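# Reproduce the reference drawing on the paper pad with markers

## Task

Use the markers to draw a copy of the reference image called 'drawing' on the paper pad. The image covers the full sheet, and its upper edge matches the pad's long side farthest from the robot. The scrap strip next to the pad may be used freely and is not checked.

## Robot and tools

Robot: two UR-style six-joint arms, left_arm and right_arm, each ending in a 16-motor four-digit hand (index, middle, ring, thumb). right_arm has a right hand; left_arm has its mirror-image left hand. The left base is near (+0.029, +0.340, +0.013) m and the right base near (+0.031, -0.403, +0.013) m. Any larger goal is treated as +82.3, and hand_goal reports that value.

Frames: the scene frame has its origin at table-top height, halfway between the arms. +z is up, +x points out over the table, and +y is toward left_arm. Reported hand positions, orientations and velocities use this frame. Pose offsets you command use the current Hand target's own axes. For the right hand point, +z runs along the straight fingers toward the tips, +x runs across the palm away from the thumb, and +y points out of the palm face. On the left hand, +x points toward the thumb instead.

The 48-number row is used by both execute_actions and move. It is one row covering both arms, every value in [-1, 1], in this order:
- left dx, dy, dz, rx, ry, rz
- the 16 left hand motors
- left current_limit, left speed
- the same 24 entries for the right arm

Pose entries are offsets from that arm's Hand target, not absolute poses. 1.0 equals 0.6 m of translation or 180 degrees. rx, ry, rz together form a single rotation vector. Six zeros means stay at or return to the Hand target.

The 16 hand motors, in order: index_mcp, index_abd, index_pip, index_dip, middle_mcp, middle_abd, middle_pip, middle_dip, ring_mcp, ring_abd, ring_pip, ring_dip, thumb_cmc, thumb_axl, thumb_mcp, thumb_ipl. Each is an absolute goal, scaled linearly between the hinge's two stops. Going toward -1 bends or curls that joint. The open hand is +0.75, 0, +0.58, +0.70 for each finger, and thumb +0.71, +0.68, +0.23, +0.17. A zero is a real goal, not 'no change'. To leave a hand alone, resend its hand_goal, hand_current_limit and hand_speed.

current_limit maps -1 to +1 onto 0 to 550 mA for every motor, with a floor of 11 mA; the start value is +0.4. speed gives set-point speed as (speed+1)/2 of 8.5 rad/s; the start value is -0.6. Both settings stay in force until changed.

execute_actions(actions, cameras): actions is a list of actions. Each action is up to 15 rows, one row per 1/30 s step. If an action has fewer than 15 rows, its last row is held for the remaining steps. Every row is counted from the Hand target as it stood when the action began. Sending the same offset again therefore moves the hand further. An empty actions list returns state and images.

move(target, speed, blend, stop_force, zero, blocking, cameras): drives each hand point in a straight line to target. target is one 48-number row, or a list of up to 15 rows, all offsets from the same starting Hand targets.
- speed: m/s, 0.002 to 3.6, default 0.25. Rotation is capped at twice that in rad/s. Give one value, or one per target.
- blend: corner rounding in metres; 0 means stop at each target.
- stop_force: 3 to 120 N, shared by both arms. A path ends when the wrist sensor feels that much push against the motion. Do not use it when the hand rotates, or when pulling away from a contact.
- zero: default true, re-zeroes the sensor before the move.
- blocking: false returns after about 0.5 s while the move carries on; not allowed together with stop_force.
The path never avoids obstacles or the other arm, and the whole move is capped at 10 s. The result adds a 'move:' line: done, off_target, moving, held or fault, plus limits such as paced or held.

Other tools:
- wait(seconds 0–10): holds the last commands.
- stop: brakes a running move.
- zoom_image(camera, region [x0,y0,x1,y1] in pixels, at most 504 per side): zooms the newest image.
- show_instructions: shows the reference image.
- zero_wrist_force(arm).
- read_manual: licence text only.
- finished_scene: ends the scene and cannot be undone.
Cameras: cam_high, cam_low, cam_above (504x504), cam_left_wrist and cam_right_wrist (672x504).

Result lines:
- Hand target: the last commanded pose after clipping; the next offsets start from it.
- end_effector_position in metres and end_effector_quat_wxyz.
- Velocities; these are omitted when the joints read 'within noise'.
- Joint torques.
- Wrist force and torque in the hand's own axes, plus a peak line.
- hand_goal, hand_measured, hand_current_ma, and hand_state (moving, goal, blocked or overload).
The hand point often stops short of its Hand target. Any later command requests it again, and you can add the missing distance as an offset. Commanded orientation is clipped to within 32 degrees of the measured orientation on each step.

What to avoid:
- Overstepping contact: the arms are stiff, so a target even slightly beyond a firm contact can trigger a fault. Joint torque at its limit (wrist joints 24.9 N m), or roughly 150 N of outside force, stops that arm for 10 s.
- Drawing pressure: press the marker lightly and slowly.
- Arm-to-arm contact: keep the arms apart; even a moderate hit between them can fail the scene.
- Base paths: don't route a path close to an arm's own base.
- Hand motor overload: a motor at 495 mA or more for 5 s shuts down.
- Motor heat: overheating brakes the arm.
- Dropped objects: anything that falls or is left off the table fails the task.

Each tool is called after ">>>" as name(argument=value, ...) on one line, values as JSON.

Reference images:

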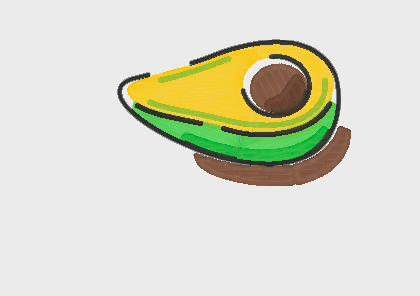

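## Session

>>> execute_actions(actions=[])

>>> show_instructions()

Scene clock: 0.00 s.
left_arm: end_effector_position=(+0.3485, +0.2625, +0.1693) hand_goal=(+0.754, +0.000, +0.576, +0.696, +0.754, +0.000, +0.576, +0.696, +0.754, +0.000, +0.576, +0.696, +0.714, +0.678, +0.226, +0.168) hand_measured=(+0.754, +0.000, +0.576, +0.696, +0.754, +0.000, +0.576, +0.696, +0.754, +0.000, +0.576, +0.696, +0.714, +0.678, +0.226, +0.168) hand_current_ma=(+0, +0, +0, +0, +0, +0, +0, +0, +0, +0, +0, +0, +0, +0, +0, +0) hand_state=(goal, goal, goal, goal, goal, goal, goal, goal, goal, goal, goal, goal, goal, goal, goal, goal) hand_current_limit=0.40 hand_speed=-0.60 end_effector_quat_wxyz=(-0.054, +0.786, +0.603, -0.129) | right_arm: end_effector_position=(+0.9179, -0.7070, +0.2115) hand_goal=(+0.754, +0.000, +0.576, +0.696, +0.754, +0.000, +0.576, +0.696, +0.754, +0.000, +0.576, +0.696, +0.714, +0.678, +0.226, +0.168) hand_measured=(+0.754, +0.000, +0.576, +0.696, +0.754, +0.000, +0.576, +0.696, +0.754, +0.000, +0.576, +0.696, +0.714, +0.678, +0.226, +0.168) hand_current_ma=(+0, +0, +0, +0, +0, +0, +0, +0, +0, +0, +0, +0, +0, +0, +0, +0) hand_state=(goal, goal, goal, goal, goal, goal, goal, goal, goal, goal, goal, goal, goal, goal, goal, goal) hand_current_limit=0.40 hand_speed=-0.60 end_effector_quat_wxyz=(+0.207, +0.948, +0.130, +0.204)
Joint positions: left_arm=[3.396 -1.075 -2.346 -1.572 1.571 0.517] | right_arm=[-0.386 -0.66 0.964 -2.441 -1.741 0.903]
Joint velocities: within noise
Joint torques (N m): no reading
Motor temperatures (°C): left_arm=[31 32 31 37 39 42] | right_arm=[35 36 30 34 42 38]
Wrist force (N): no reading
Wrist torque (N m): no reading
Wrist force, peak (N): no reading
Hand target: left_arm +0.3485, +0.2625, +0.1693; -0.054, +0.786, +0.603, -0.129 | right_arm +0.9179, -0.7070, +0.2115; +0.207, +0.948, +0.130, +0.204

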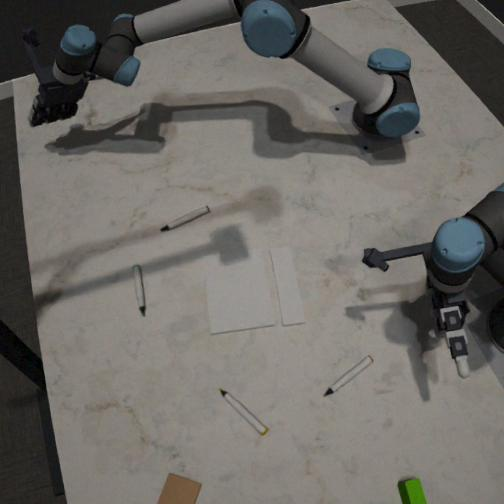

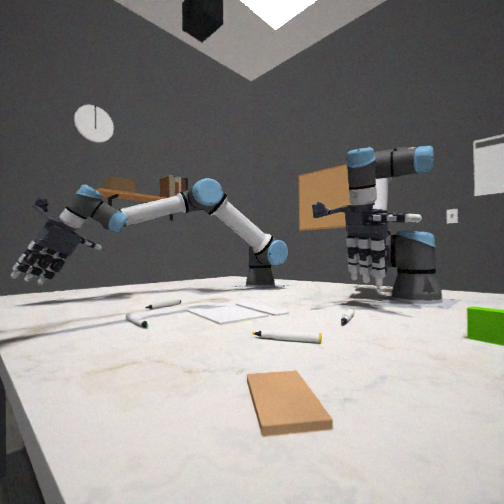

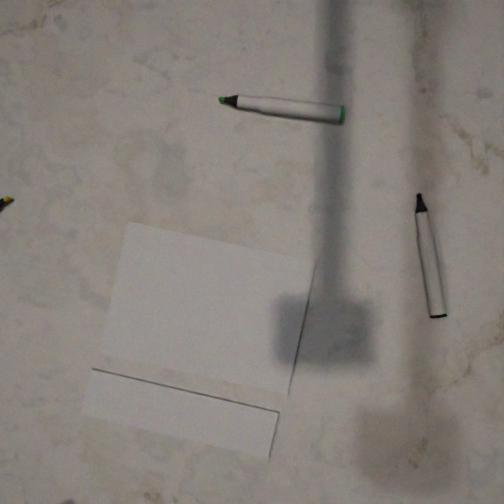

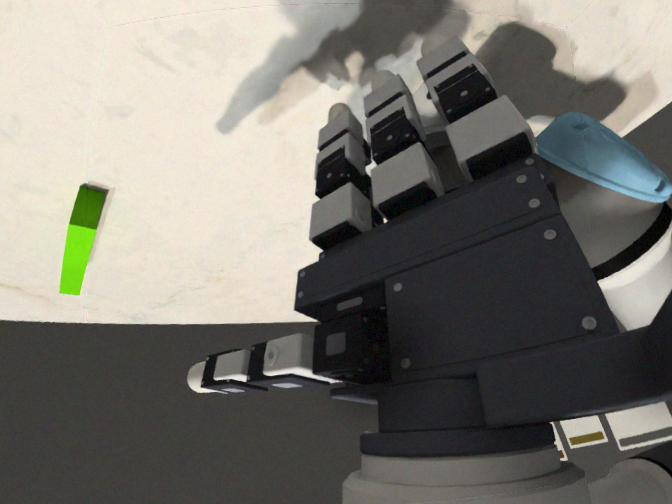

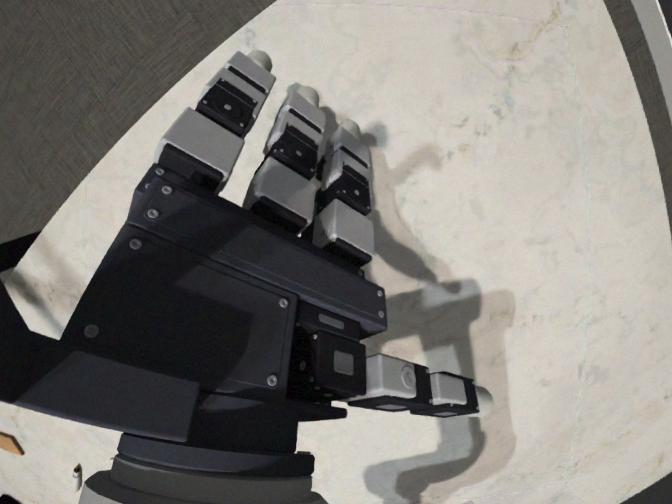

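Reference images for this scene: drawing.

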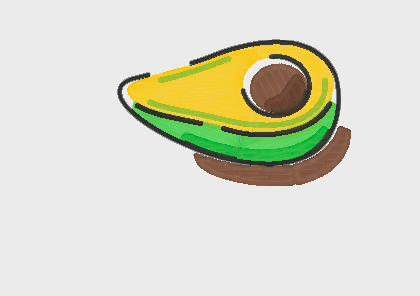

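>>> zoom_image(camera="cam_high", region=[100, 180, 300, 330])

>>> zoom_image(camera="cam_high", region=[150, 330, 450, 504])

>>> zoom_image(camera="cam_above", region=[60, 200, 360, 480])

>>> zoom_image(camera="cam_low", region=[100, 270, 400, 380])

Scaled by 2.520 from the camera's 504x504 image, which has a finer 720x720 frame.

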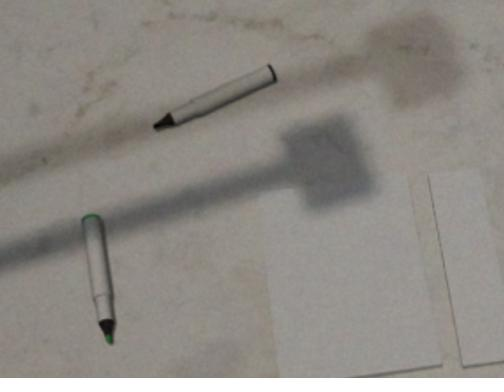

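Scaled by 1.680 from the camera's 504x504 image, which has a finer 720x720 frame.

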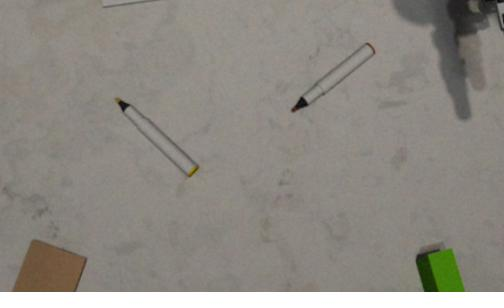

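Scaled by 1.680 from the camera's 504x504 image, which has a finer 720x720 frame.

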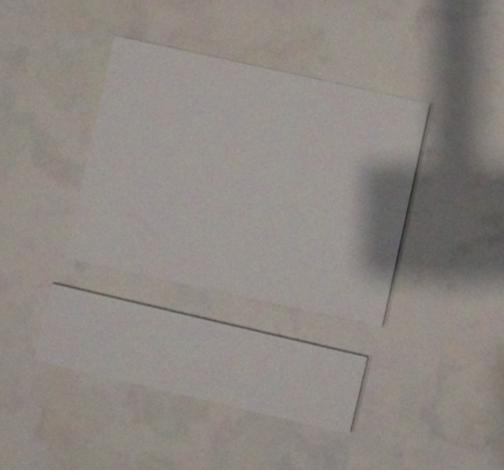

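Scaled by 1.680 from the camera's 504x504 image, which has a finer 720x720 frame.

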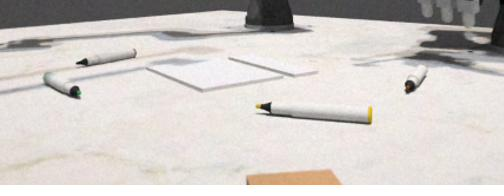

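>>> move(target=[[-0.0897,0.1337,-0.2477,0.186,0.509,0.584,0.49,0,0.17,0.70,0.75,0,0.58,0.92,0.94,0,0.58,0.70,-0.56,0.68,0.04,0.06,0.4,-0.6,0,0,0,0,0,0,0.754,0,0.576,0.696,0.754,0,0.576,0.696,0.754,0,0.576,0.696,0.714,0.678,0.226,0.168,0.4,-0.6]], speed=0.35, cameras=["all"])

Scene clock: 204.07 s.
left_arm: end_effector_position=(+0.4501, +0.1997, +0.3002) hand_goal=(+0.490, +0.000, +0.170, +0.700, +0.750, +0.000, +0.580, +0.920, +0.940, +0.000, +0.580, +0.700, -0.560, +0.680, +0.040, +0.060) hand_measured=(+0.486, +0.000, +0.172, +0.698, +0.744, +0.000, +0.576, +0.916, +0.928, +0.000, +0.576, +0.696, -0.560, +0.678, +0.038, +0.062) hand_current_ma=(-13, +0, +5, -7, -22, +0, -10, -9, -43, +0, -9, -9, +0, -7, -6, +4) hand_state=(goal, goal, goal, goal, goal, goal, goal, goal, goal, goal, goal, goal, goal, goal, goal, goal) hand_current_limit=0.40 hand_speed=-0.60 end_effector_quat_wxyz=(-0.467, +0.732, -0.419, +0.265) | right_arm: end_effector_position=(+0.9179, -0.7070, +0.2115) hand_goal=(+0.754, +0.000, +0.576, +0.696, +0.754, +0.000, +0.576, +0.696, +0.754, +0.000, +0.576, +0.696, +0.714, +0.678, +0.226, +0.168) hand_measured=(+0.754, +0.000, +0.576, +0.696, +0.754, +0.000, +0.576, +0.696, +0.754, +0.000, +0.576, +0.696, +0.716, +0.678, +0.224, +0.168) hand_current_ma=(+1, +0, +0, +0, +1, +0, +0, +0, +1, +0, +0, +0, +1, -1, -2, +0) hand_state=(goal, goal, goal, goal, goal, goal, goal, goal, goal, goal, goal, goal, goal, goal, goal, goal) hand_current_limit=0.40 hand_speed=-0.60 end_effector_quat_wxyz=(+0.207, +0.948, +0.130, +0.204)
Joint positions: left_arm=[2.876 -1.367 -2.309 -0.056 2.279 2.735] | right_arm=[-0.386 -0.66 0.964 -2.441 -1.741 0.903]
Joint torques (N m): left_arm=[15.81 21.29 13.16 5.23 -1.82 2.26] | right_arm=[0.19 -57.73 -22.24 -2.79 -0.47 0.29]
Wrist force (N): left_arm=[0.0 1.2 0.0] | right_arm=[0.0 0.1 -0.4]
Wrist torque (N m): left_arm=[0.08 -0.07 -0.25] | right_arm=[0.05 0.01 0.01]
Wrist force, peak (N): left_arm=[-0.1 1.3 -0.1] | right_arm=[0.0 -0.2 -0.7]
Hand target: left_arm +0.4501, +0.1997, +0.3002; -0.467, +0.732, -0.419, +0.265 | right_arm +0.9179, -0.7070, +0.2115; +0.207, +0.948, +0.130, +0.204
Off the commanded pose: left_arm 0.000 m, 0 deg | right_arm 0.000 m, 0 deg.
move: done

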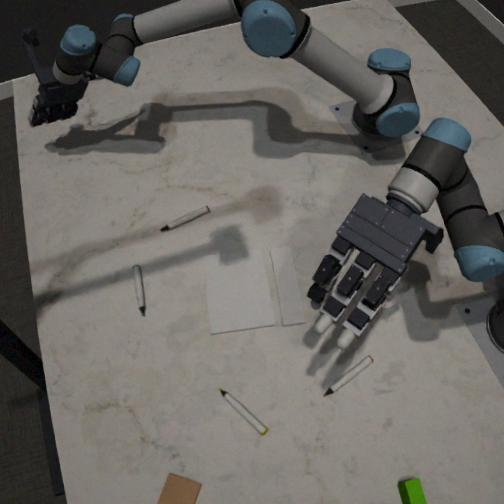

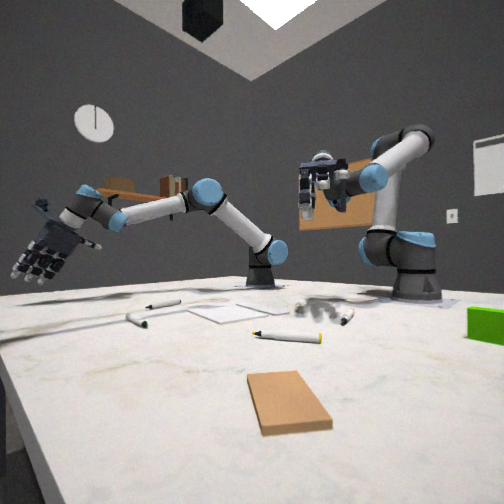

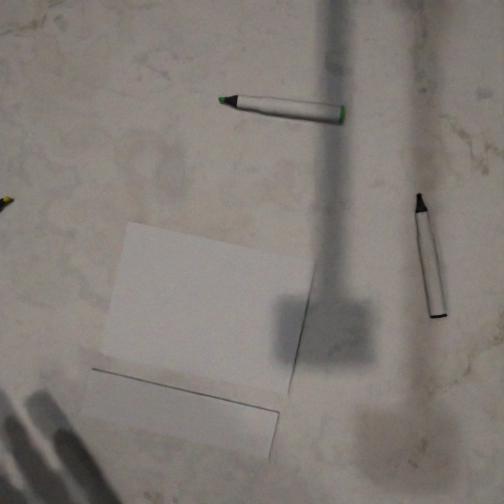

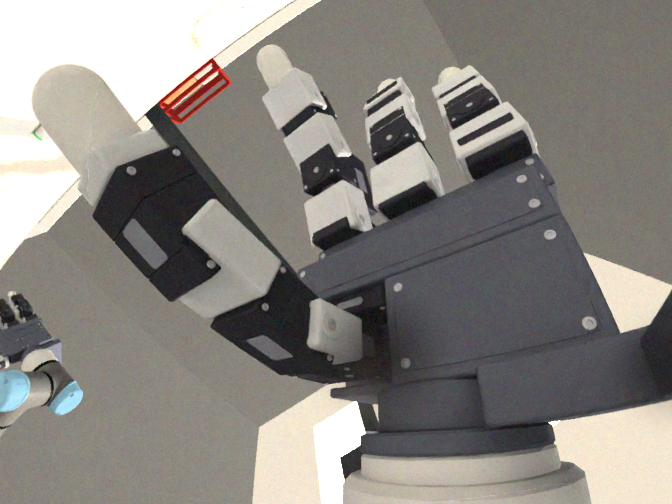

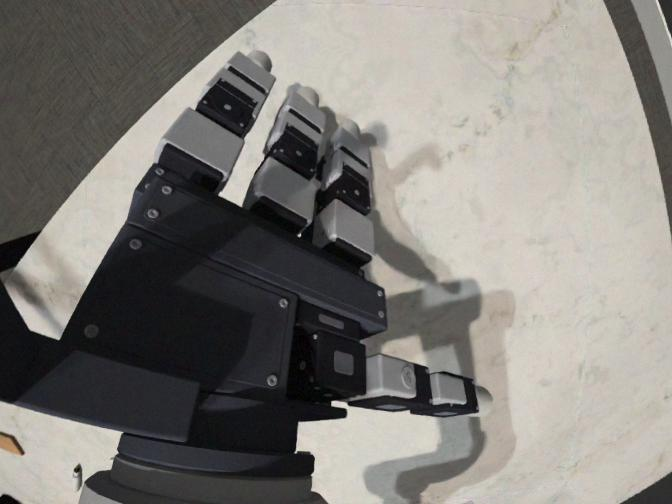

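>>> zoom_image(camera="cam_high", region=[310, 60, 504, 360])

Scaled by 1.680 from the camera's 504x504 image, which has a finer 720x720 frame.

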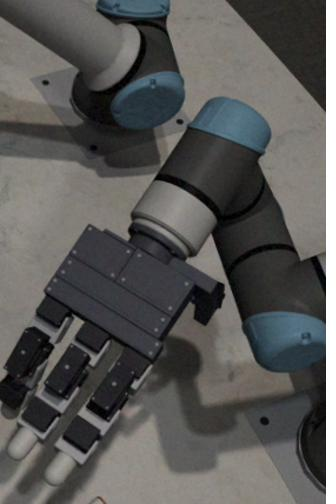

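>>> move(target=[[0.1275,-0.0153,0.23,0,0,0,0.49,0,0.17,0.70,0.75,0,0.58,0.92,0.94,0,0.58,0.70,-0.56,0.68,0.04,0.06,0.4,-0.6,0,0,0,0,0,0,0.754,0,0.576,0.696,0.754,0,0.576,0.696,0.754,0,0.576,0.696,0.714,0.678,0.226,0.168,0.4,-0.6]], cameras=["cam_high","cam_above","cam_left_wrist"])

Scene clock: 261.30 s.
left_arm: end_effector_position=(+0.5999, +0.1996, +0.2499) hand_goal=(+0.490, +0.000, +0.170, +0.700, +0.750, +0.000, +0.580, +0.920, +0.940, +0.000, +0.580, +0.700, -0.560, +0.680, +0.040, +0.060) hand_measured=(+0.486, +0.000, +0.172, +0.698, +0.744, +0.000, +0.576, +0.916, +0.928, +0.000, +0.576, +0.696, -0.560, +0.678, +0.038, +0.062) hand_current_ma=(-15, +0, +4, -7, -24, +0, -10, -9, -43, +0, -9, -9, +0, -7, -6, +4) hand_state=(goal, goal, goal, goal, goal, goal, goal, goal, goal, goal, goal, goal, goal, goal, goal, goal) hand_current_limit=0.40 hand_speed=-0.60 end_effector_quat_wxyz=(-0.467, +0.732, -0.419, +0.265) | right_arm: end_effector_position=(+0.9179, -0.7070, +0.2115) hand_goal=(+0.754, +0.000, +0.576, +0.696, +0.754, +0.000, +0.576, +0.696, +0.754, +0.000, +0.576, +0.696, +0.714, +0.678, +0.226, +0.168) hand_measured=(+0.754, +0.000, +0.576, +0.696, +0.754, +0.000, +0.576, +0.696, +0.754, +0.000, +0.576, +0.696, +0.716, +0.678, +0.224, +0.168) hand_current_ma=(+1, +0, +0, +0, +1, +0, +0, +0, +1, +0, +0, +0, +1, -1, -2, +0) hand_state=(goal, goal, goal, goal, goal, goal, goal, goal, goal, goal, goal, goal, goal, goal, goal, goal) hand_current_limit=0.40 hand_speed=-0.60 end_effector_quat_wxyz=(+0.207, +0.948, +0.130, +0.204)
Joint positions: left_arm=[2.963 -1.78 -2.058 0.144 2.205 2.796] | right_arm=[-0.386 -0.66 0.964 -2.441 -1.741 0.903]
Joint torques (N m): left_arm=[15.71 22.5 24.32 5.13 -1.88 2.41] | right_arm=[0.72 -58.13 -22.56 -3.02 -0.61 0.29]
Wrist force (N): left_arm=[0.4 0.8 -0.4] | right_arm=[0.2 0.2 -0.3]
Wrist torque (N m): left_arm=[0.07 -0.15 -0.20] | right_arm=[0.05 -0.01 0.02]
Wrist force, peak (N): left_arm=[-0.6 1.2 -1.1] | right_arm=[-0.7 0.0 -0.3]
Hand target: left_arm +0.5999, +0.1996, +0.2499; -0.467, +0.732, -0.419, +0.265 | right_arm +0.9179, -0.7070, +0.2115; +0.207, +0.948, +0.130, +0.204
Off the commanded pose: left_arm 0.000 m, 0 deg | right_arm 0.000 m, 0 deg.
move: done
Images, in order (width x height): cam_high 504x504, cam_above 504x504, cam_left_wrist 672x504.

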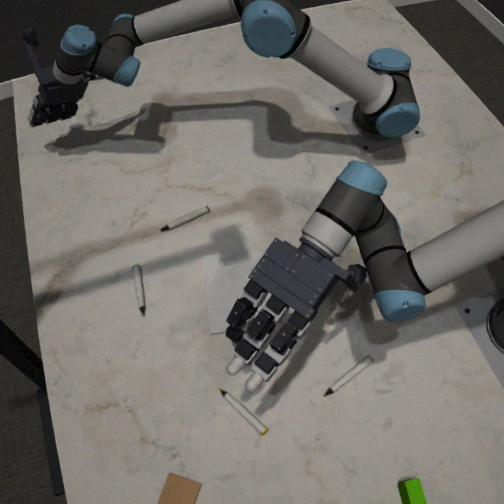

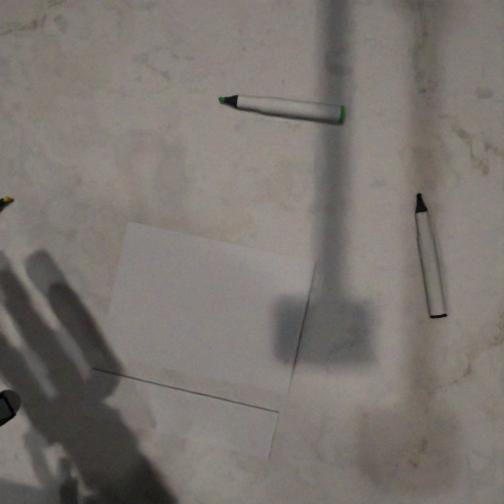

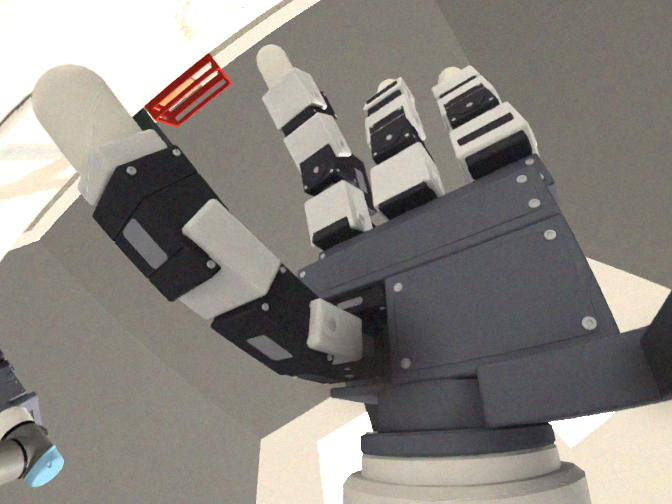

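>>> zoom_image(camera="cam_above", region=[0, 350, 150, 504])

>>> zoom_image(camera="cam_high", region=[180, 200, 420, 450])

Scaled by 3.273 from the camera's 504x504 image, which has a finer 720x720 frame.

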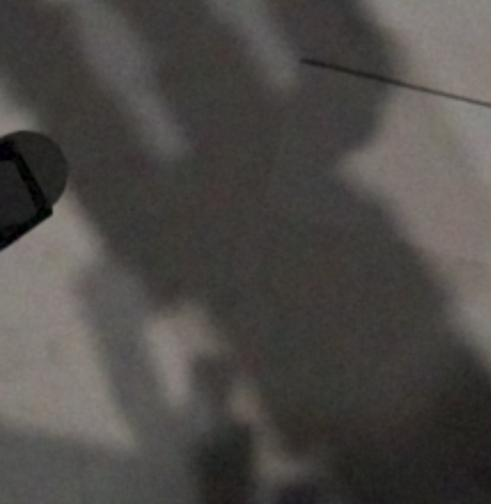

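Scaled by 2.016 from the camera's 504x504 image, which has a finer 720x720 frame.

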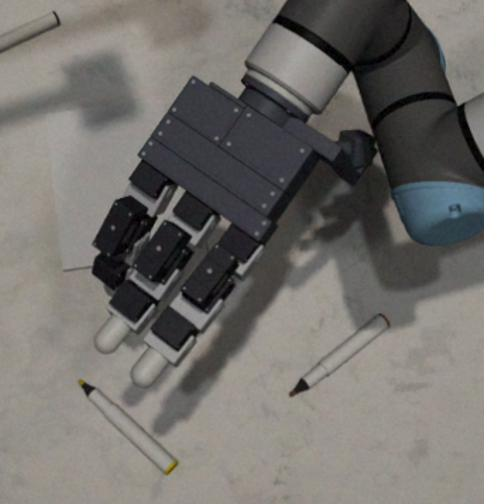

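>>> move(target=[[0,0.1812,0.0845,0,0,0,0.49,0,0.17,0.70,0.75,0,0.58,0.92,0.94,0,0.58,0.70,-0.56,0.68,0.04,0.06,0.4,-0.6,0,0,0,0,0,0,0.754,0,0.576,0.696,0.754,0,0.576,0.696,0.754,0,0.576,0.696,0.714,0.678,0.226,0.168,0.4,-0.6]], cameras=["cam_high","cam_low","cam_above","cam_left_wrist"])

Scene clock: 294.03 s.
left_arm: end_effector_position=(+0.5997, +0.2000, +0.1300) hand_goal=(+0.490, +0.000, +0.170, +0.700, +0.750, +0.000, +0.580, +0.920, +0.940, +0.000, +0.580, +0.700, -0.560, +0.680, +0.040, +0.060) hand_measured=(+0.486, +0.000, +0.172, +0.698, +0.742, +0.000, +0.576, +0.916, +0.928, +0.000, +0.576, +0.696, -0.560, +0.678, +0.038, +0.062) hand_current_ma=(-16, +0, +4, -7, -27, +0, -10, -9, -43, +0, -9, -9, +0, -7, -6, +4) hand_state=(goal, goal, goal, goal, goal, goal, goal, goal, goal, goal, goal, goal, goal, goal, goal, goal) hand_current_limit=0.40 hand_speed=-0.60 end_effector_quat_wxyz=(-0.467, +0.732, -0.419, +0.265) | right_arm: end_effector_position=(+0.9179, -0.7070, +0.2115) hand_goal=(+0.754, +0.000, +0.576, +0.696, +0.754, +0.000, +0.576, +0.696, +0.754, +0.000, +0.576, +0.696, +0.714, +0.678, +0.226, +0.168) hand_measured=(+0.754, +0.000, +0.576, +0.696, +0.754, +0.000, +0.576, +0.696, +0.754, +0.000, +0.576, +0.696, +0.716, +0.678, +0.224, +0.168) hand_current_ma=(+1, +0, +0, +0, +1, +0, +0, +0, +1, +0, +0, +0, +1, -1, -2, +0) hand_state=(goal, goal, goal, goal, goal, goal, goal, goal, goal, goal, goal, goal, goal, goal, goal, goal) hand_current_limit=0.40 hand_speed=-0.60 end_effector_quat_wxyz=(+0.207, +0.948, +0.130, +0.204)
Joint positions: left_arm=[2.964 -2.029 -2.146 0.481 2.204 2.796] | right_arm=[-0.386 -0.66 0.964 -2.441 -1.741 0.903]
Joint torques (N m): left_arm=[-12.14 27.2 19.03 5.12 2.91 2.4] | right_arm=[0.42 -58.22 -22.52 -3.11 -0.52 0.43]
Wrist force (N): left_arm=[0.3 0.8 -0.1] | right_arm=[-0.2 0.0 -0.1]
Wrist torque (N m): left_arm=[0.03 -0.12 -0.20] | right_arm=[0.01 0.02 -0.02]
Wrist force, peak (N): left_arm=[0.2 2.4 0.4] | right_arm=[-0.6 0.0 0.1]
Hand target: left_arm +0.5997, +0.2000, +0.1299; -0.467, +0.732, -0.419, +0.265 | right_arm +0.9179, -0.7070, +0.2115; +0.207, +0.948, +0.130, +0.204
Off the commanded pose: left_arm 0.000 m, 0 deg | right_arm 0.000 m, 0 deg.
move: done
Images, in order (width x height): cam_high 504x504, cam_low 504x504, cam_above 504x504, cam_left_wrist 672x504.

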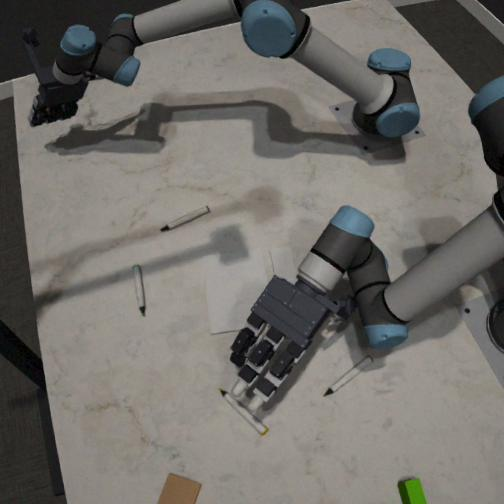

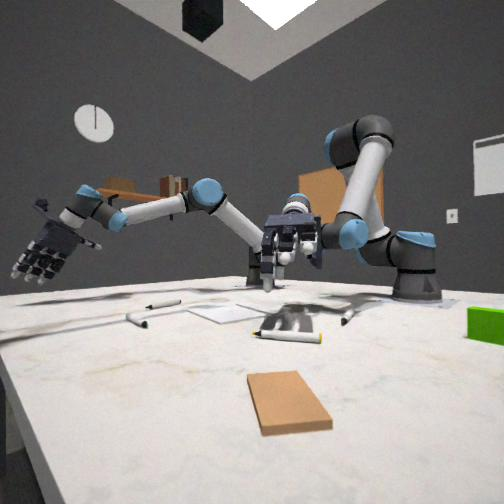

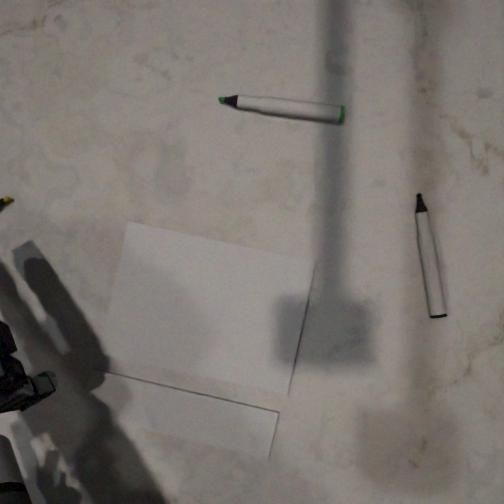

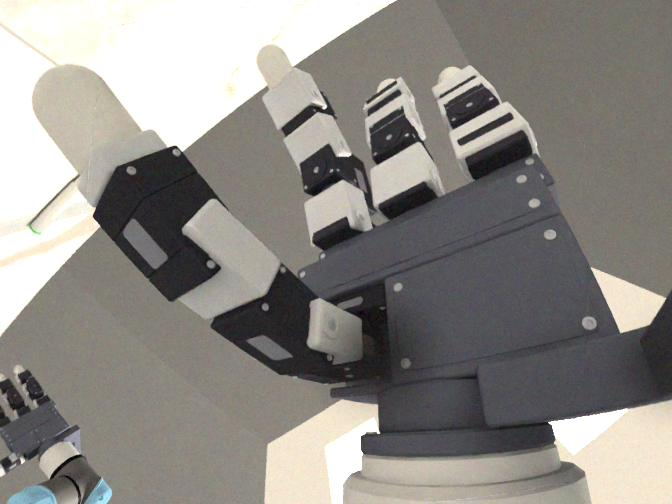

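>>> zoom_image(camera="cam_above", region=[0, 190, 160, 504])

>>> zoom_image(camera="cam_high", region=[180, 240, 380, 450])

>>> zoom_image(camera="cam_low", region=[200, 180, 380, 360])

Scaled by 1.605 from the camera's 504x504 image, which has a finer 720x720 frame.

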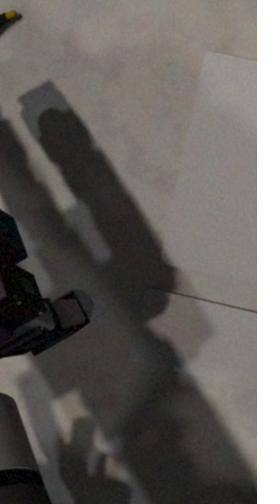

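Scaled by 2.400 from the camera's 504x504 image, which has a finer 720x720 frame.

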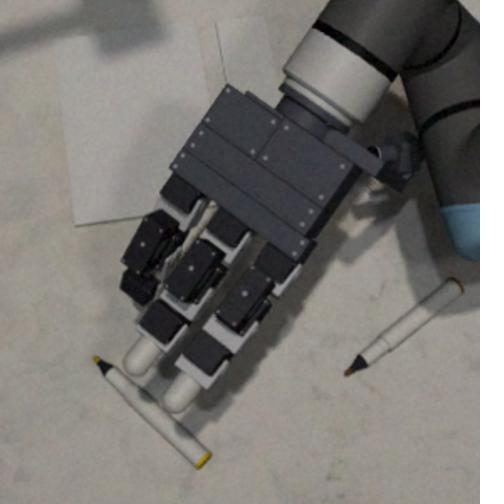

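Scaled by 2.800 from the camera's 504x504 image, which has a finer 720x720 frame.

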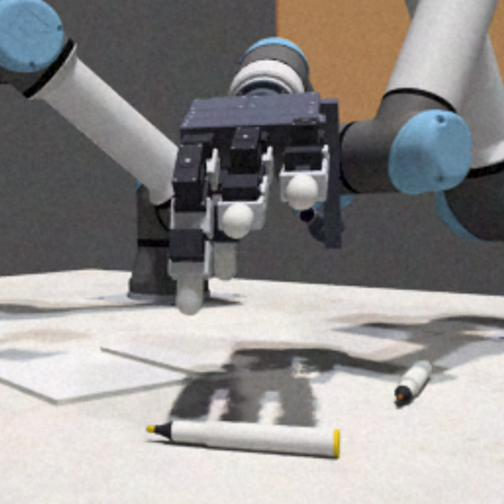

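>>> move(target=[[-0.0188,-0.1265,0.2713,0.083,0.0589,0.0186,-0.068,0,0.197,0.638,-0.068,0,0.197,0.638,0.75,0,0.58,0.70,-0.643,0.677,0.169,0.222,0.4,-0.6,0,0,0,0,0,0,0.754,0,0.576,0.696,0.754,0,0.576,0.696,0.754,0,0.576,0.696,0.714,0.678,0.226,0.168,0.4,-0.6]], cameras=["cam_high","cam_low","cam_left_wrist"])

Scene clock: 454.27 s.
left_arm: end_effector_position=(+0.7485, +0.3010, +0.1299) hand_goal=(-0.068, +0.000, +0.198, +0.638, -0.068, +0.000, +0.198, +0.638, +0.750, +0.000, +0.580, +0.700, -0.642, +0.678, +0.170, +0.222) hand_measured=(-0.068, +0.000, +0.196, +0.640, -0.068, +0.000, +0.200, +0.640, +0.744, +0.000, +0.576, +0.696, -0.640, +0.678, +0.166, +0.220) hand_current_ma=(-2, +0, -7, +7, -2, +0, +6, +8, -23, +0, -9, -9, +7, +0, -13, -9) hand_state=(goal, goal, goal, goal, goal, goal, goal, goal, goal, goal, goal, goal, goal, goal, goal, goal) hand_current_limit=0.40 hand_speed=-0.60 end_effector_quat_wxyz=(-0.525, +0.625, -0.443, +0.370) | right_arm: end_effector_position=(+0.9179, -0.7070, +0.2115) hand_goal=(+0.754, +0.000, +0.576, +0.696, +0.754, +0.000, +0.576, +0.696, +0.754, +0.000, +0.576, +0.696, +0.714, +0.678, +0.226, +0.168) hand_measured=(+0.754, +0.000, +0.576, +0.696, +0.754, +0.000, +0.576, +0.696, +0.754, +0.000, +0.576, +0.696, +0.716, +0.678, +0.224, +0.168) hand_current_ma=(+1, +0, +0, +0, +1, +0, +0, +0, +1, +0, +0, +0, +1, -1, -2, +0) hand_state=(goal, goal, goal, goal, goal, goal, goal, goal, goal, goal, goal, goal, goal, goal, goal, goal) hand_current_limit=0.40 hand_speed=-0.60 end_effector_quat_wxyz=(+0.207, +0.948, +0.130, +0.204)
Joint positions: left_arm=[3.229 -2.3 -1.873 0.849 1.819 3.1] | right_arm=[-0.386 -0.66 0.964 -2.441 -1.741 0.903]
Joint torques (N m): left_arm=[15.29 37.3 17.98 4.79 -2.43 2.44] | right_arm=[0.73 -58.94 -22.78 -3.25 -0.71 0.29]
Wrist force (N): left_arm=[0.0 1.0 0.0] | right_arm=[-0.1 0.2 0.0]
Wrist torque (N m): left_arm=[0.11 -0.14 -0.25] | right_arm=[0.03 0.02 -0.01]
Wrist force, peak (N): left_arm=[0.4 1.6 -1.0] | right_arm=[-0.6 0.2 -0.6]
Hand target: left_arm +0.7486, +0.3011, +0.1299; -0.525, +0.625, -0.443, +0.370 | right_arm +0.9179, -0.7070, +0.2115; +0.207, +0.948, +0.130, +0.204
Off the commanded pose: left_arm 0.000 m, 0 deg | right_arm 0.000 m, 0 deg.
move: done
Images, in order (width x height): cam_high 504x504, cam_low 504x504, cam_left_wrist 672x504.

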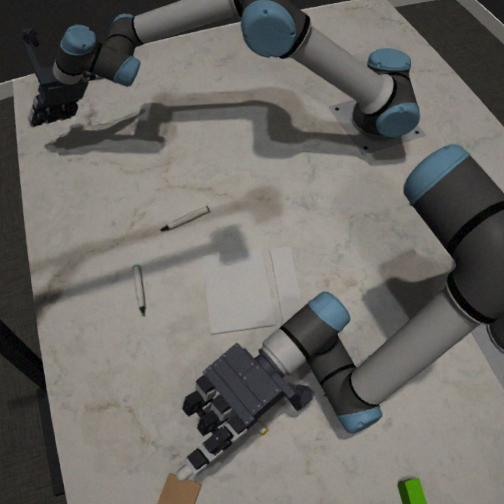

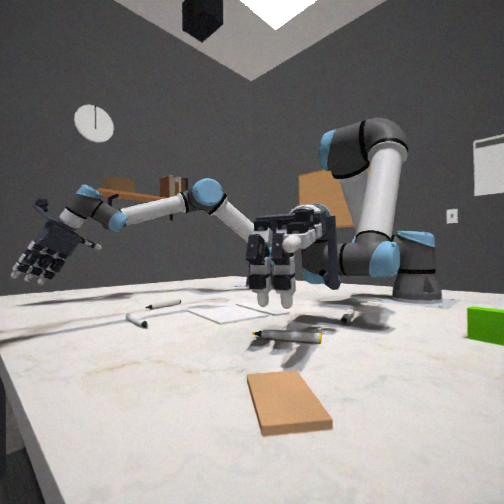

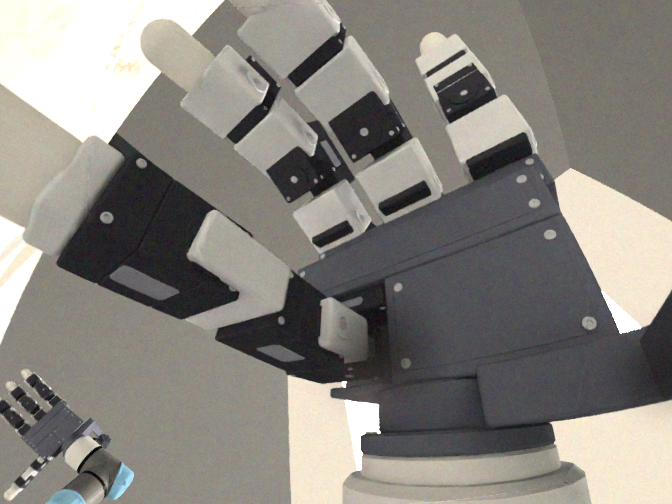

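>>> zoom_image(camera="cam_high", region=[160, 320, 340, 504])

>>> zoom_image(camera="cam_low", region=[200, 200, 380, 360])

Scaled by 2.739 from the camera's 504x504 image, which has a finer 720x720 frame.

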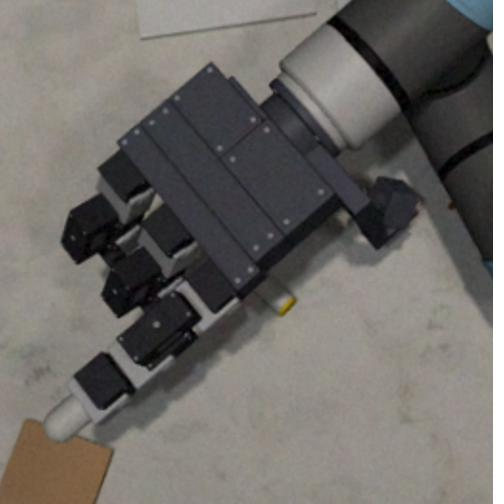

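Scaled by 2.800 from the camera's 504x504 image, which has a finer 720x720 frame.

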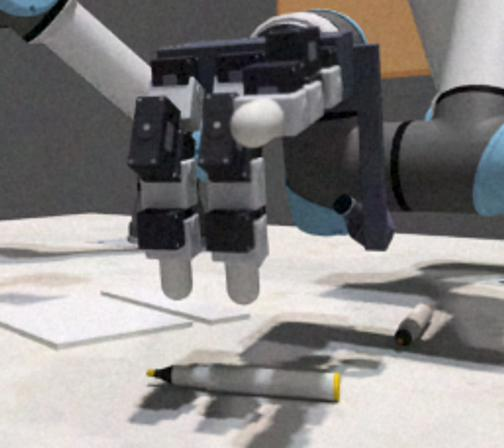

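>>> wait(seconds=0.1, cameras=["cam_above"])

>>> zoom_image(camera="cam_above", region=[0, 120, 200, 340])

Scene clock: 504.47 s.
left_arm: end_effector_position=(+0.7486, +0.3011, +0.1299) hand_goal=(-0.068, +0.000, +0.198, +0.638, -0.068, +0.000, +0.198, +0.638, +0.750, +0.000, +0.580, +0.700, -0.642, +0.678, +0.170, +0.222) hand_measured=(-0.068, +0.000, +0.196, +0.640, -0.068, +0.000, +0.200, +0.640, +0.744, +0.000, +0.576, +0.696, -0.640, +0.678, +0.166, +0.220) hand_current_ma=(-2, +0, -7, +7, -2, +0, +6, +8, -23, +0, -9, -9, +7, +0, -13, -9) hand_state=(goal, goal, goal, goal, goal, goal, goal, goal, goal, goal, goal, goal, goal, goal, goal, goal) hand_current_limit=0.40 hand_speed=-0.60 end_effector_quat_wxyz=(-0.525, +0.625, -0.443, +0.370) | right_arm: end_effector_position=(+0.9179, -0.7070, +0.2115) hand_goal=(+0.754, +0.000, +0.576, +0.696, +0.754, +0.000, +0.576, +0.696, +0.754, +0.000, +0.576, +0.696, +0.714, +0.678, +0.226, +0.168) hand_measured=(+0.754, +0.000, +0.576, +0.696, +0.754, +0.000, +0.576, +0.696, +0.754, +0.000, +0.576, +0.696, +0.716, +0.678, +0.224, +0.168) hand_current_ma=(+1, +0, +0, +0, +1, +0, +0, +0, +1, +0, +0, +0, +1, -1, -2, +0) hand_state=(goal, goal, goal, goal, goal, goal, goal, goal, goal, goal, goal, goal, goal, goal, goal, goal) hand_current_limit=0.40 hand_speed=-0.60 end_effector_quat_wxyz=(+0.207, +0.948, +0.130, +0.204)
Joint positions: left_arm=[3.229 -2.3 -1.872 0.849 1.819 3.1] | right_arm=[-0.386 -0.66 0.964 -2.441 -1.741 0.903]
Joint torques (N m): left_arm=[16.12 37.48 18.63 4.88 -2.44 2.33] | right_arm=[1.1 -59.08 -23.5 -3.36 -0.69 0.32]
Wrist force (N): left_arm=[0.3 0.8 0.0] | right_arm=[0.2 0.2 -0.1]
Wrist torque (N m): left_arm=[0.08 -0.17 -0.22] | right_arm=[0.02 -0.02 0.02]
Wrist force, peak (N): left_arm=[0.4 1.2 0.1] | right_arm=[0.3 0.0 -0.6]
Hand target: left_arm +0.7486, +0.3011, +0.1299; -0.525, +0.625, -0.443, +0.370 | right_arm +0.9179, -0.7070, +0.2115; +0.207, +0.948, +0.130, +0.204
Off the commanded pose: left_arm 0.000 m, 0 deg | right_arm 0.000 m, 0 deg.
wait: 0.10 s; at rest from the start
Images, in order (width x height): cam_above 504x504.

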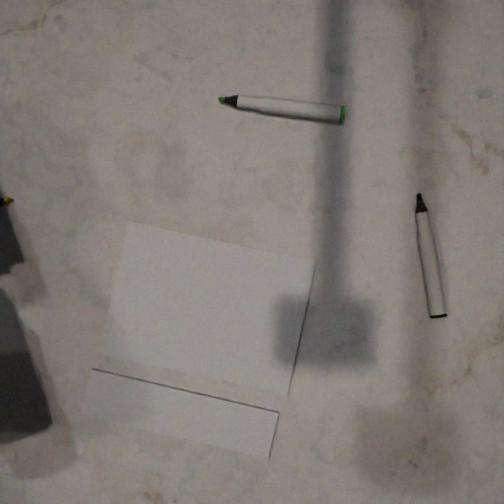

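Scaled by 2.291 from the camera's 504x504 image, which has a finer 720x720 frame.

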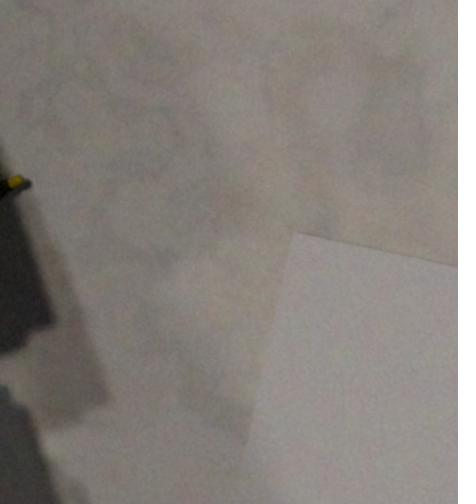

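>>> wait(seconds=0.1, cameras=["cam_left_wrist"])

>>> zoom_image(camera="cam_left_wrist", region=[0, 0, 300, 300])

Scene clock: 512.83 s.
left_arm: end_effector_position=(+0.7486, +0.3011, +0.1299) hand_goal=(-0.068, +0.000, +0.198, +0.638, -0.068, +0.000, +0.198, +0.638, +0.750, +0.000, +0.580, +0.700, -0.642, +0.678, +0.170, +0.222) hand_measured=(-0.068, +0.000, +0.196, +0.640, -0.068, +0.000, +0.200, +0.640, +0.744, +0.000, +0.576, +0.696, -0.640, +0.678, +0.166, +0.220) hand_current_ma=(-2, +0, -7, +7, -2, +0, +6, +8, -23, +0, -9, -9, +7, +0, -13, -9) hand_state=(goal, goal, goal, goal, goal, goal, goal, goal, goal, goal, goal, goal, goal, goal, goal, goal) hand_current_limit=0.40 hand_speed=-0.60 end_effector_quat_wxyz=(-0.525, +0.625, -0.443, +0.370) | right_arm: end_effector_position=(+0.9179, -0.7070, +0.2115) hand_goal=(+0.754, +0.000, +0.576, +0.696, +0.754, +0.000, +0.576, +0.696, +0.754, +0.000, +0.576, +0.696, +0.714, +0.678, +0.226, +0.168) hand_measured=(+0.754, +0.000, +0.576, +0.696, +0.754, +0.000, +0.576, +0.696, +0.754, +0.000, +0.576, +0.696, +0.716, +0.678, +0.224, +0.168) hand_current_ma=(+1, +0, +0, +0, +1, +0, +0, +0, +1, +0, +0, +0, +1, -1, -2, +0) hand_state=(goal, goal, goal, goal, goal, goal, goal, goal, goal, goal, goal, goal, goal, goal, goal, goal) hand_current_limit=0.40 hand_speed=-0.60 end_effector_quat_wxyz=(+0.207, +0.948, +0.130, +0.204)
Joint positions: left_arm=[3.229 -2.3 -1.872 0.849 1.819 3.1] | right_arm=[-0.386 -0.66 0.964 -2.441 -1.741 0.903]
Joint torques (N m): left_arm=[15.64 38.14 18.61 4.9 -2.37 2.32] | right_arm=[1.13 -59.13 -23.24 -3.49 -0.68 0.43]
Wrist force (N): left_arm=[0.3 1.0 -0.1] | right_arm=[0.0 0.1 -0.3]
Wrist torque (N m): left_arm=[0.11 -0.17 -0.23] | right_arm=[0.04 0.00 0.01]
Wrist force, peak (N): left_arm=[0.5 1.1 0.0] | right_arm=[-0.3 0.5 -0.4]
Hand target: left_arm +0.7486, +0.3011, +0.1299; -0.525, +0.625, -0.443, +0.370 | right_arm +0.9179, -0.7070, +0.2115; +0.207, +0.948, +0.130, +0.204
Off the commanded pose: left_arm 0.000 m, 0 deg | right_arm 0.000 m, 0 deg.
wait: 0.10 s; at rest from the start
Images, in order (width x height): cam_left_wrist 672x504.

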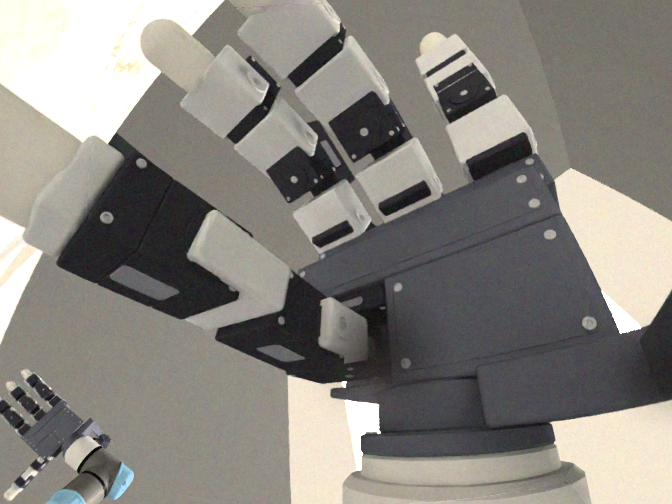

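Scaled by 1.680 from the camera's 672x504 image, which has a finer 960x720 frame.

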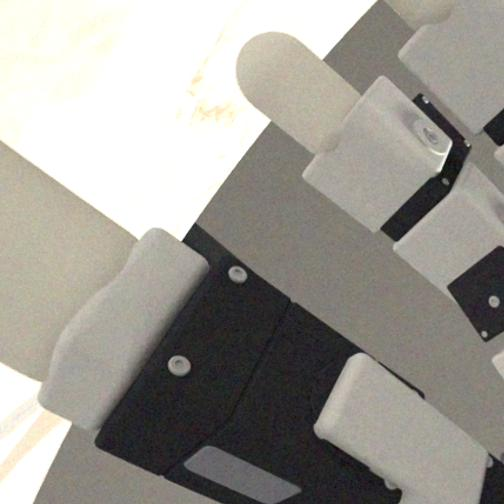

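>>> move(target=[[-0.0311,0.0784,0.0351,0,-0.0219,-0.0039,-0.068,0,0.197,0.638,-0.068,0,0.197,0.638,0.75,0,0.58,0.70,-0.643,0.677,0.169,0.222,0.4,-0.6,0,0,0,0,0,0,0.754,0,0.576,0.696,0.754,0,0.576,0.696,0.754,0,0.576,0.696,0.714,0.678,0.226,0.168,0.4,-0.6]], speed=0.1, cameras=["cam_high","cam_low","cam_left_wrist"])

>>> zoom_image(camera="cam_low", region=[200, 240, 360, 370])

>>> zoom_image(camera="cam_left_wrist", region=[0, 0, 300, 300])

>>> zoom_image(camera="cam_high", region=[160, 340, 320, 500])

Scene clock: 537.73 s.
left_arm: end_effector_position=(+0.7541, +0.3230, +0.0801) hand_goal=(-0.068, +0.000, +0.198, +0.638, -0.068, +0.000, +0.198, +0.638, +0.750, +0.000, +0.580, +0.700, -0.642, +0.678, +0.170, +0.222) hand_measured=(-0.068, +0.000, +0.196, +0.640, -0.068, +0.000, +0.200, +0.640, +0.742, +0.000, +0.576, +0.696, -0.640, +0.678, +0.166, +0.220) hand_current_ma=(-2, +0, -7, +7, -3, +0, +6, +8, -25, +0, -9, -9, +7, +0, -12, -9) hand_state=(goal, goal, goal, goal, goal, goal, goal, goal, goal, goal, goal, goal, goal, goal, goal, goal) hand_current_limit=0.40 hand_speed=-0.60 end_effector_quat_wxyz=(-0.538, +0.640, -0.421, +0.351) | right_arm: end_effector_position=(+0.9179, -0.7070, +0.2115) hand_goal=(+0.754, +0.000, +0.576, +0.696, +0.754, +0.000, +0.576, +0.696, +0.754, +0.000, +0.576, +0.696, +0.714, +0.678, +0.226, +0.168) hand_measured=(+0.754, +0.000, +0.576, +0.696, +0.754, +0.000, +0.576, +0.696, +0.754, +0.000, +0.576, +0.696, +0.716, +0.678, +0.224, +0.168) hand_current_ma=(+1, +0, +0, +0, +1, +0, +0, +0, +1, +0, +0, +0, +1, -1, -2, +0) hand_state=(goal, goal, goal, goal, goal, goal, goal, goal, goal, goal, goal, goal, goal, goal, goal, goal) hand_current_limit=0.40 hand_speed=-0.60 end_effector_quat_wxyz=(+0.207, +0.948, +0.130, +0.204)
Joint positions: left_arm=[3.242 -2.417 -1.834 0.925 1.875 3.09] | right_arm=[-0.386 -0.66 0.964 -2.441 -1.741 0.903]
Joint torques (N m): left_arm=[15.96 40.16 16.84 4.8 2.46 -2.55] | right_arm=[0.98 -59.74 -23.82 -3.54 -0.84 0.33]
Wrist force (N): left_arm=[0.3 0.9 0.0] | right_arm=[0.2 0.3 0.0]
Wrist torque (N m): left_arm=[0.10 -0.17 -0.13] | right_arm=[0.05 -0.04 0.02]
Wrist force, peak (N): left_arm=[0.1 1.7 0.6] | right_arm=[-0.6 0.3 -0.4]
Hand target: left_arm +0.7541, +0.3230, +0.0800; -0.538, +0.640, -0.421, +0.351 | right_arm +0.9179, -0.7070, +0.2115; +0.207, +0.948, +0.130, +0.204
Off the commanded pose: left_arm 0.000 m, 0 deg | right_arm 0.000 m, 0 deg.
move: done
Images, in order (width x height): cam_high 504x504, cam_low 504x504, cam_left_wrist 672x504.

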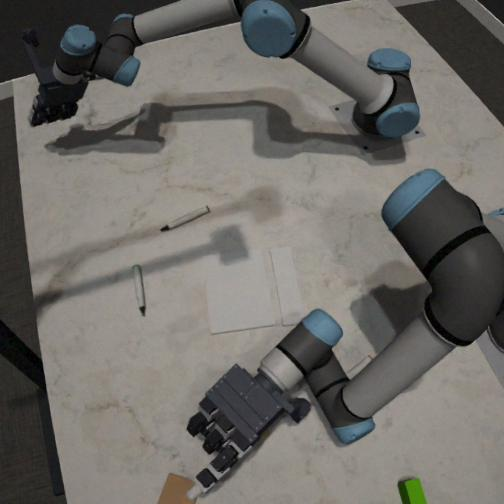

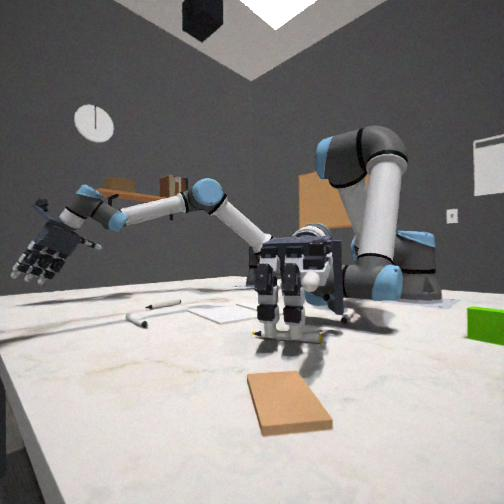

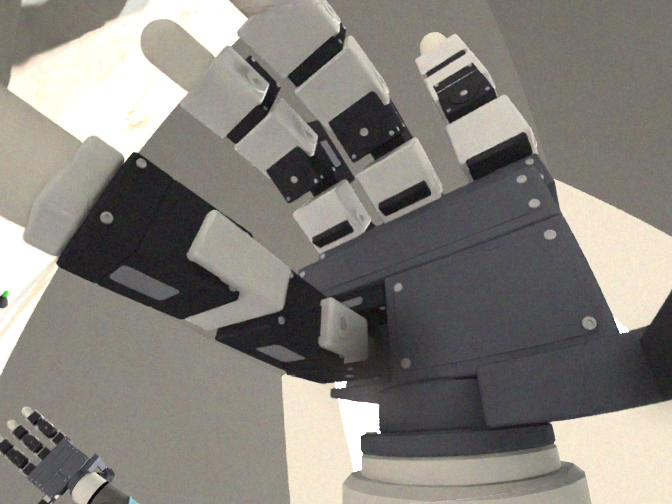

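Scaled by 3.150 from the camera's 504x504 image, which has a finer 720x720 frame.

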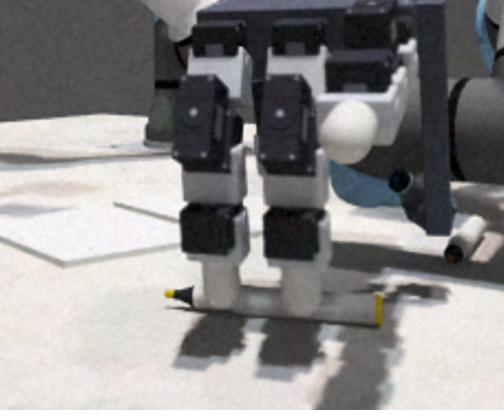

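Scaled by 1.680 from the camera's 672x504 image, which has a finer 960x720 frame.

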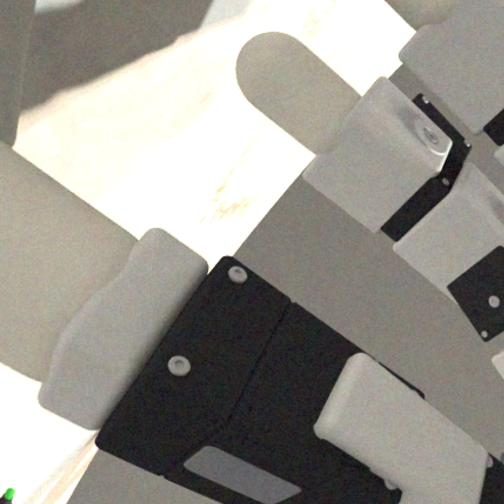

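Scaled by 3.150 from the camera's 504x504 image, which has a finer 720x720 frame.

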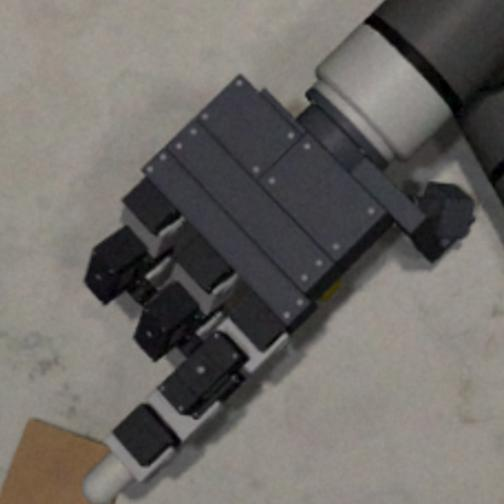

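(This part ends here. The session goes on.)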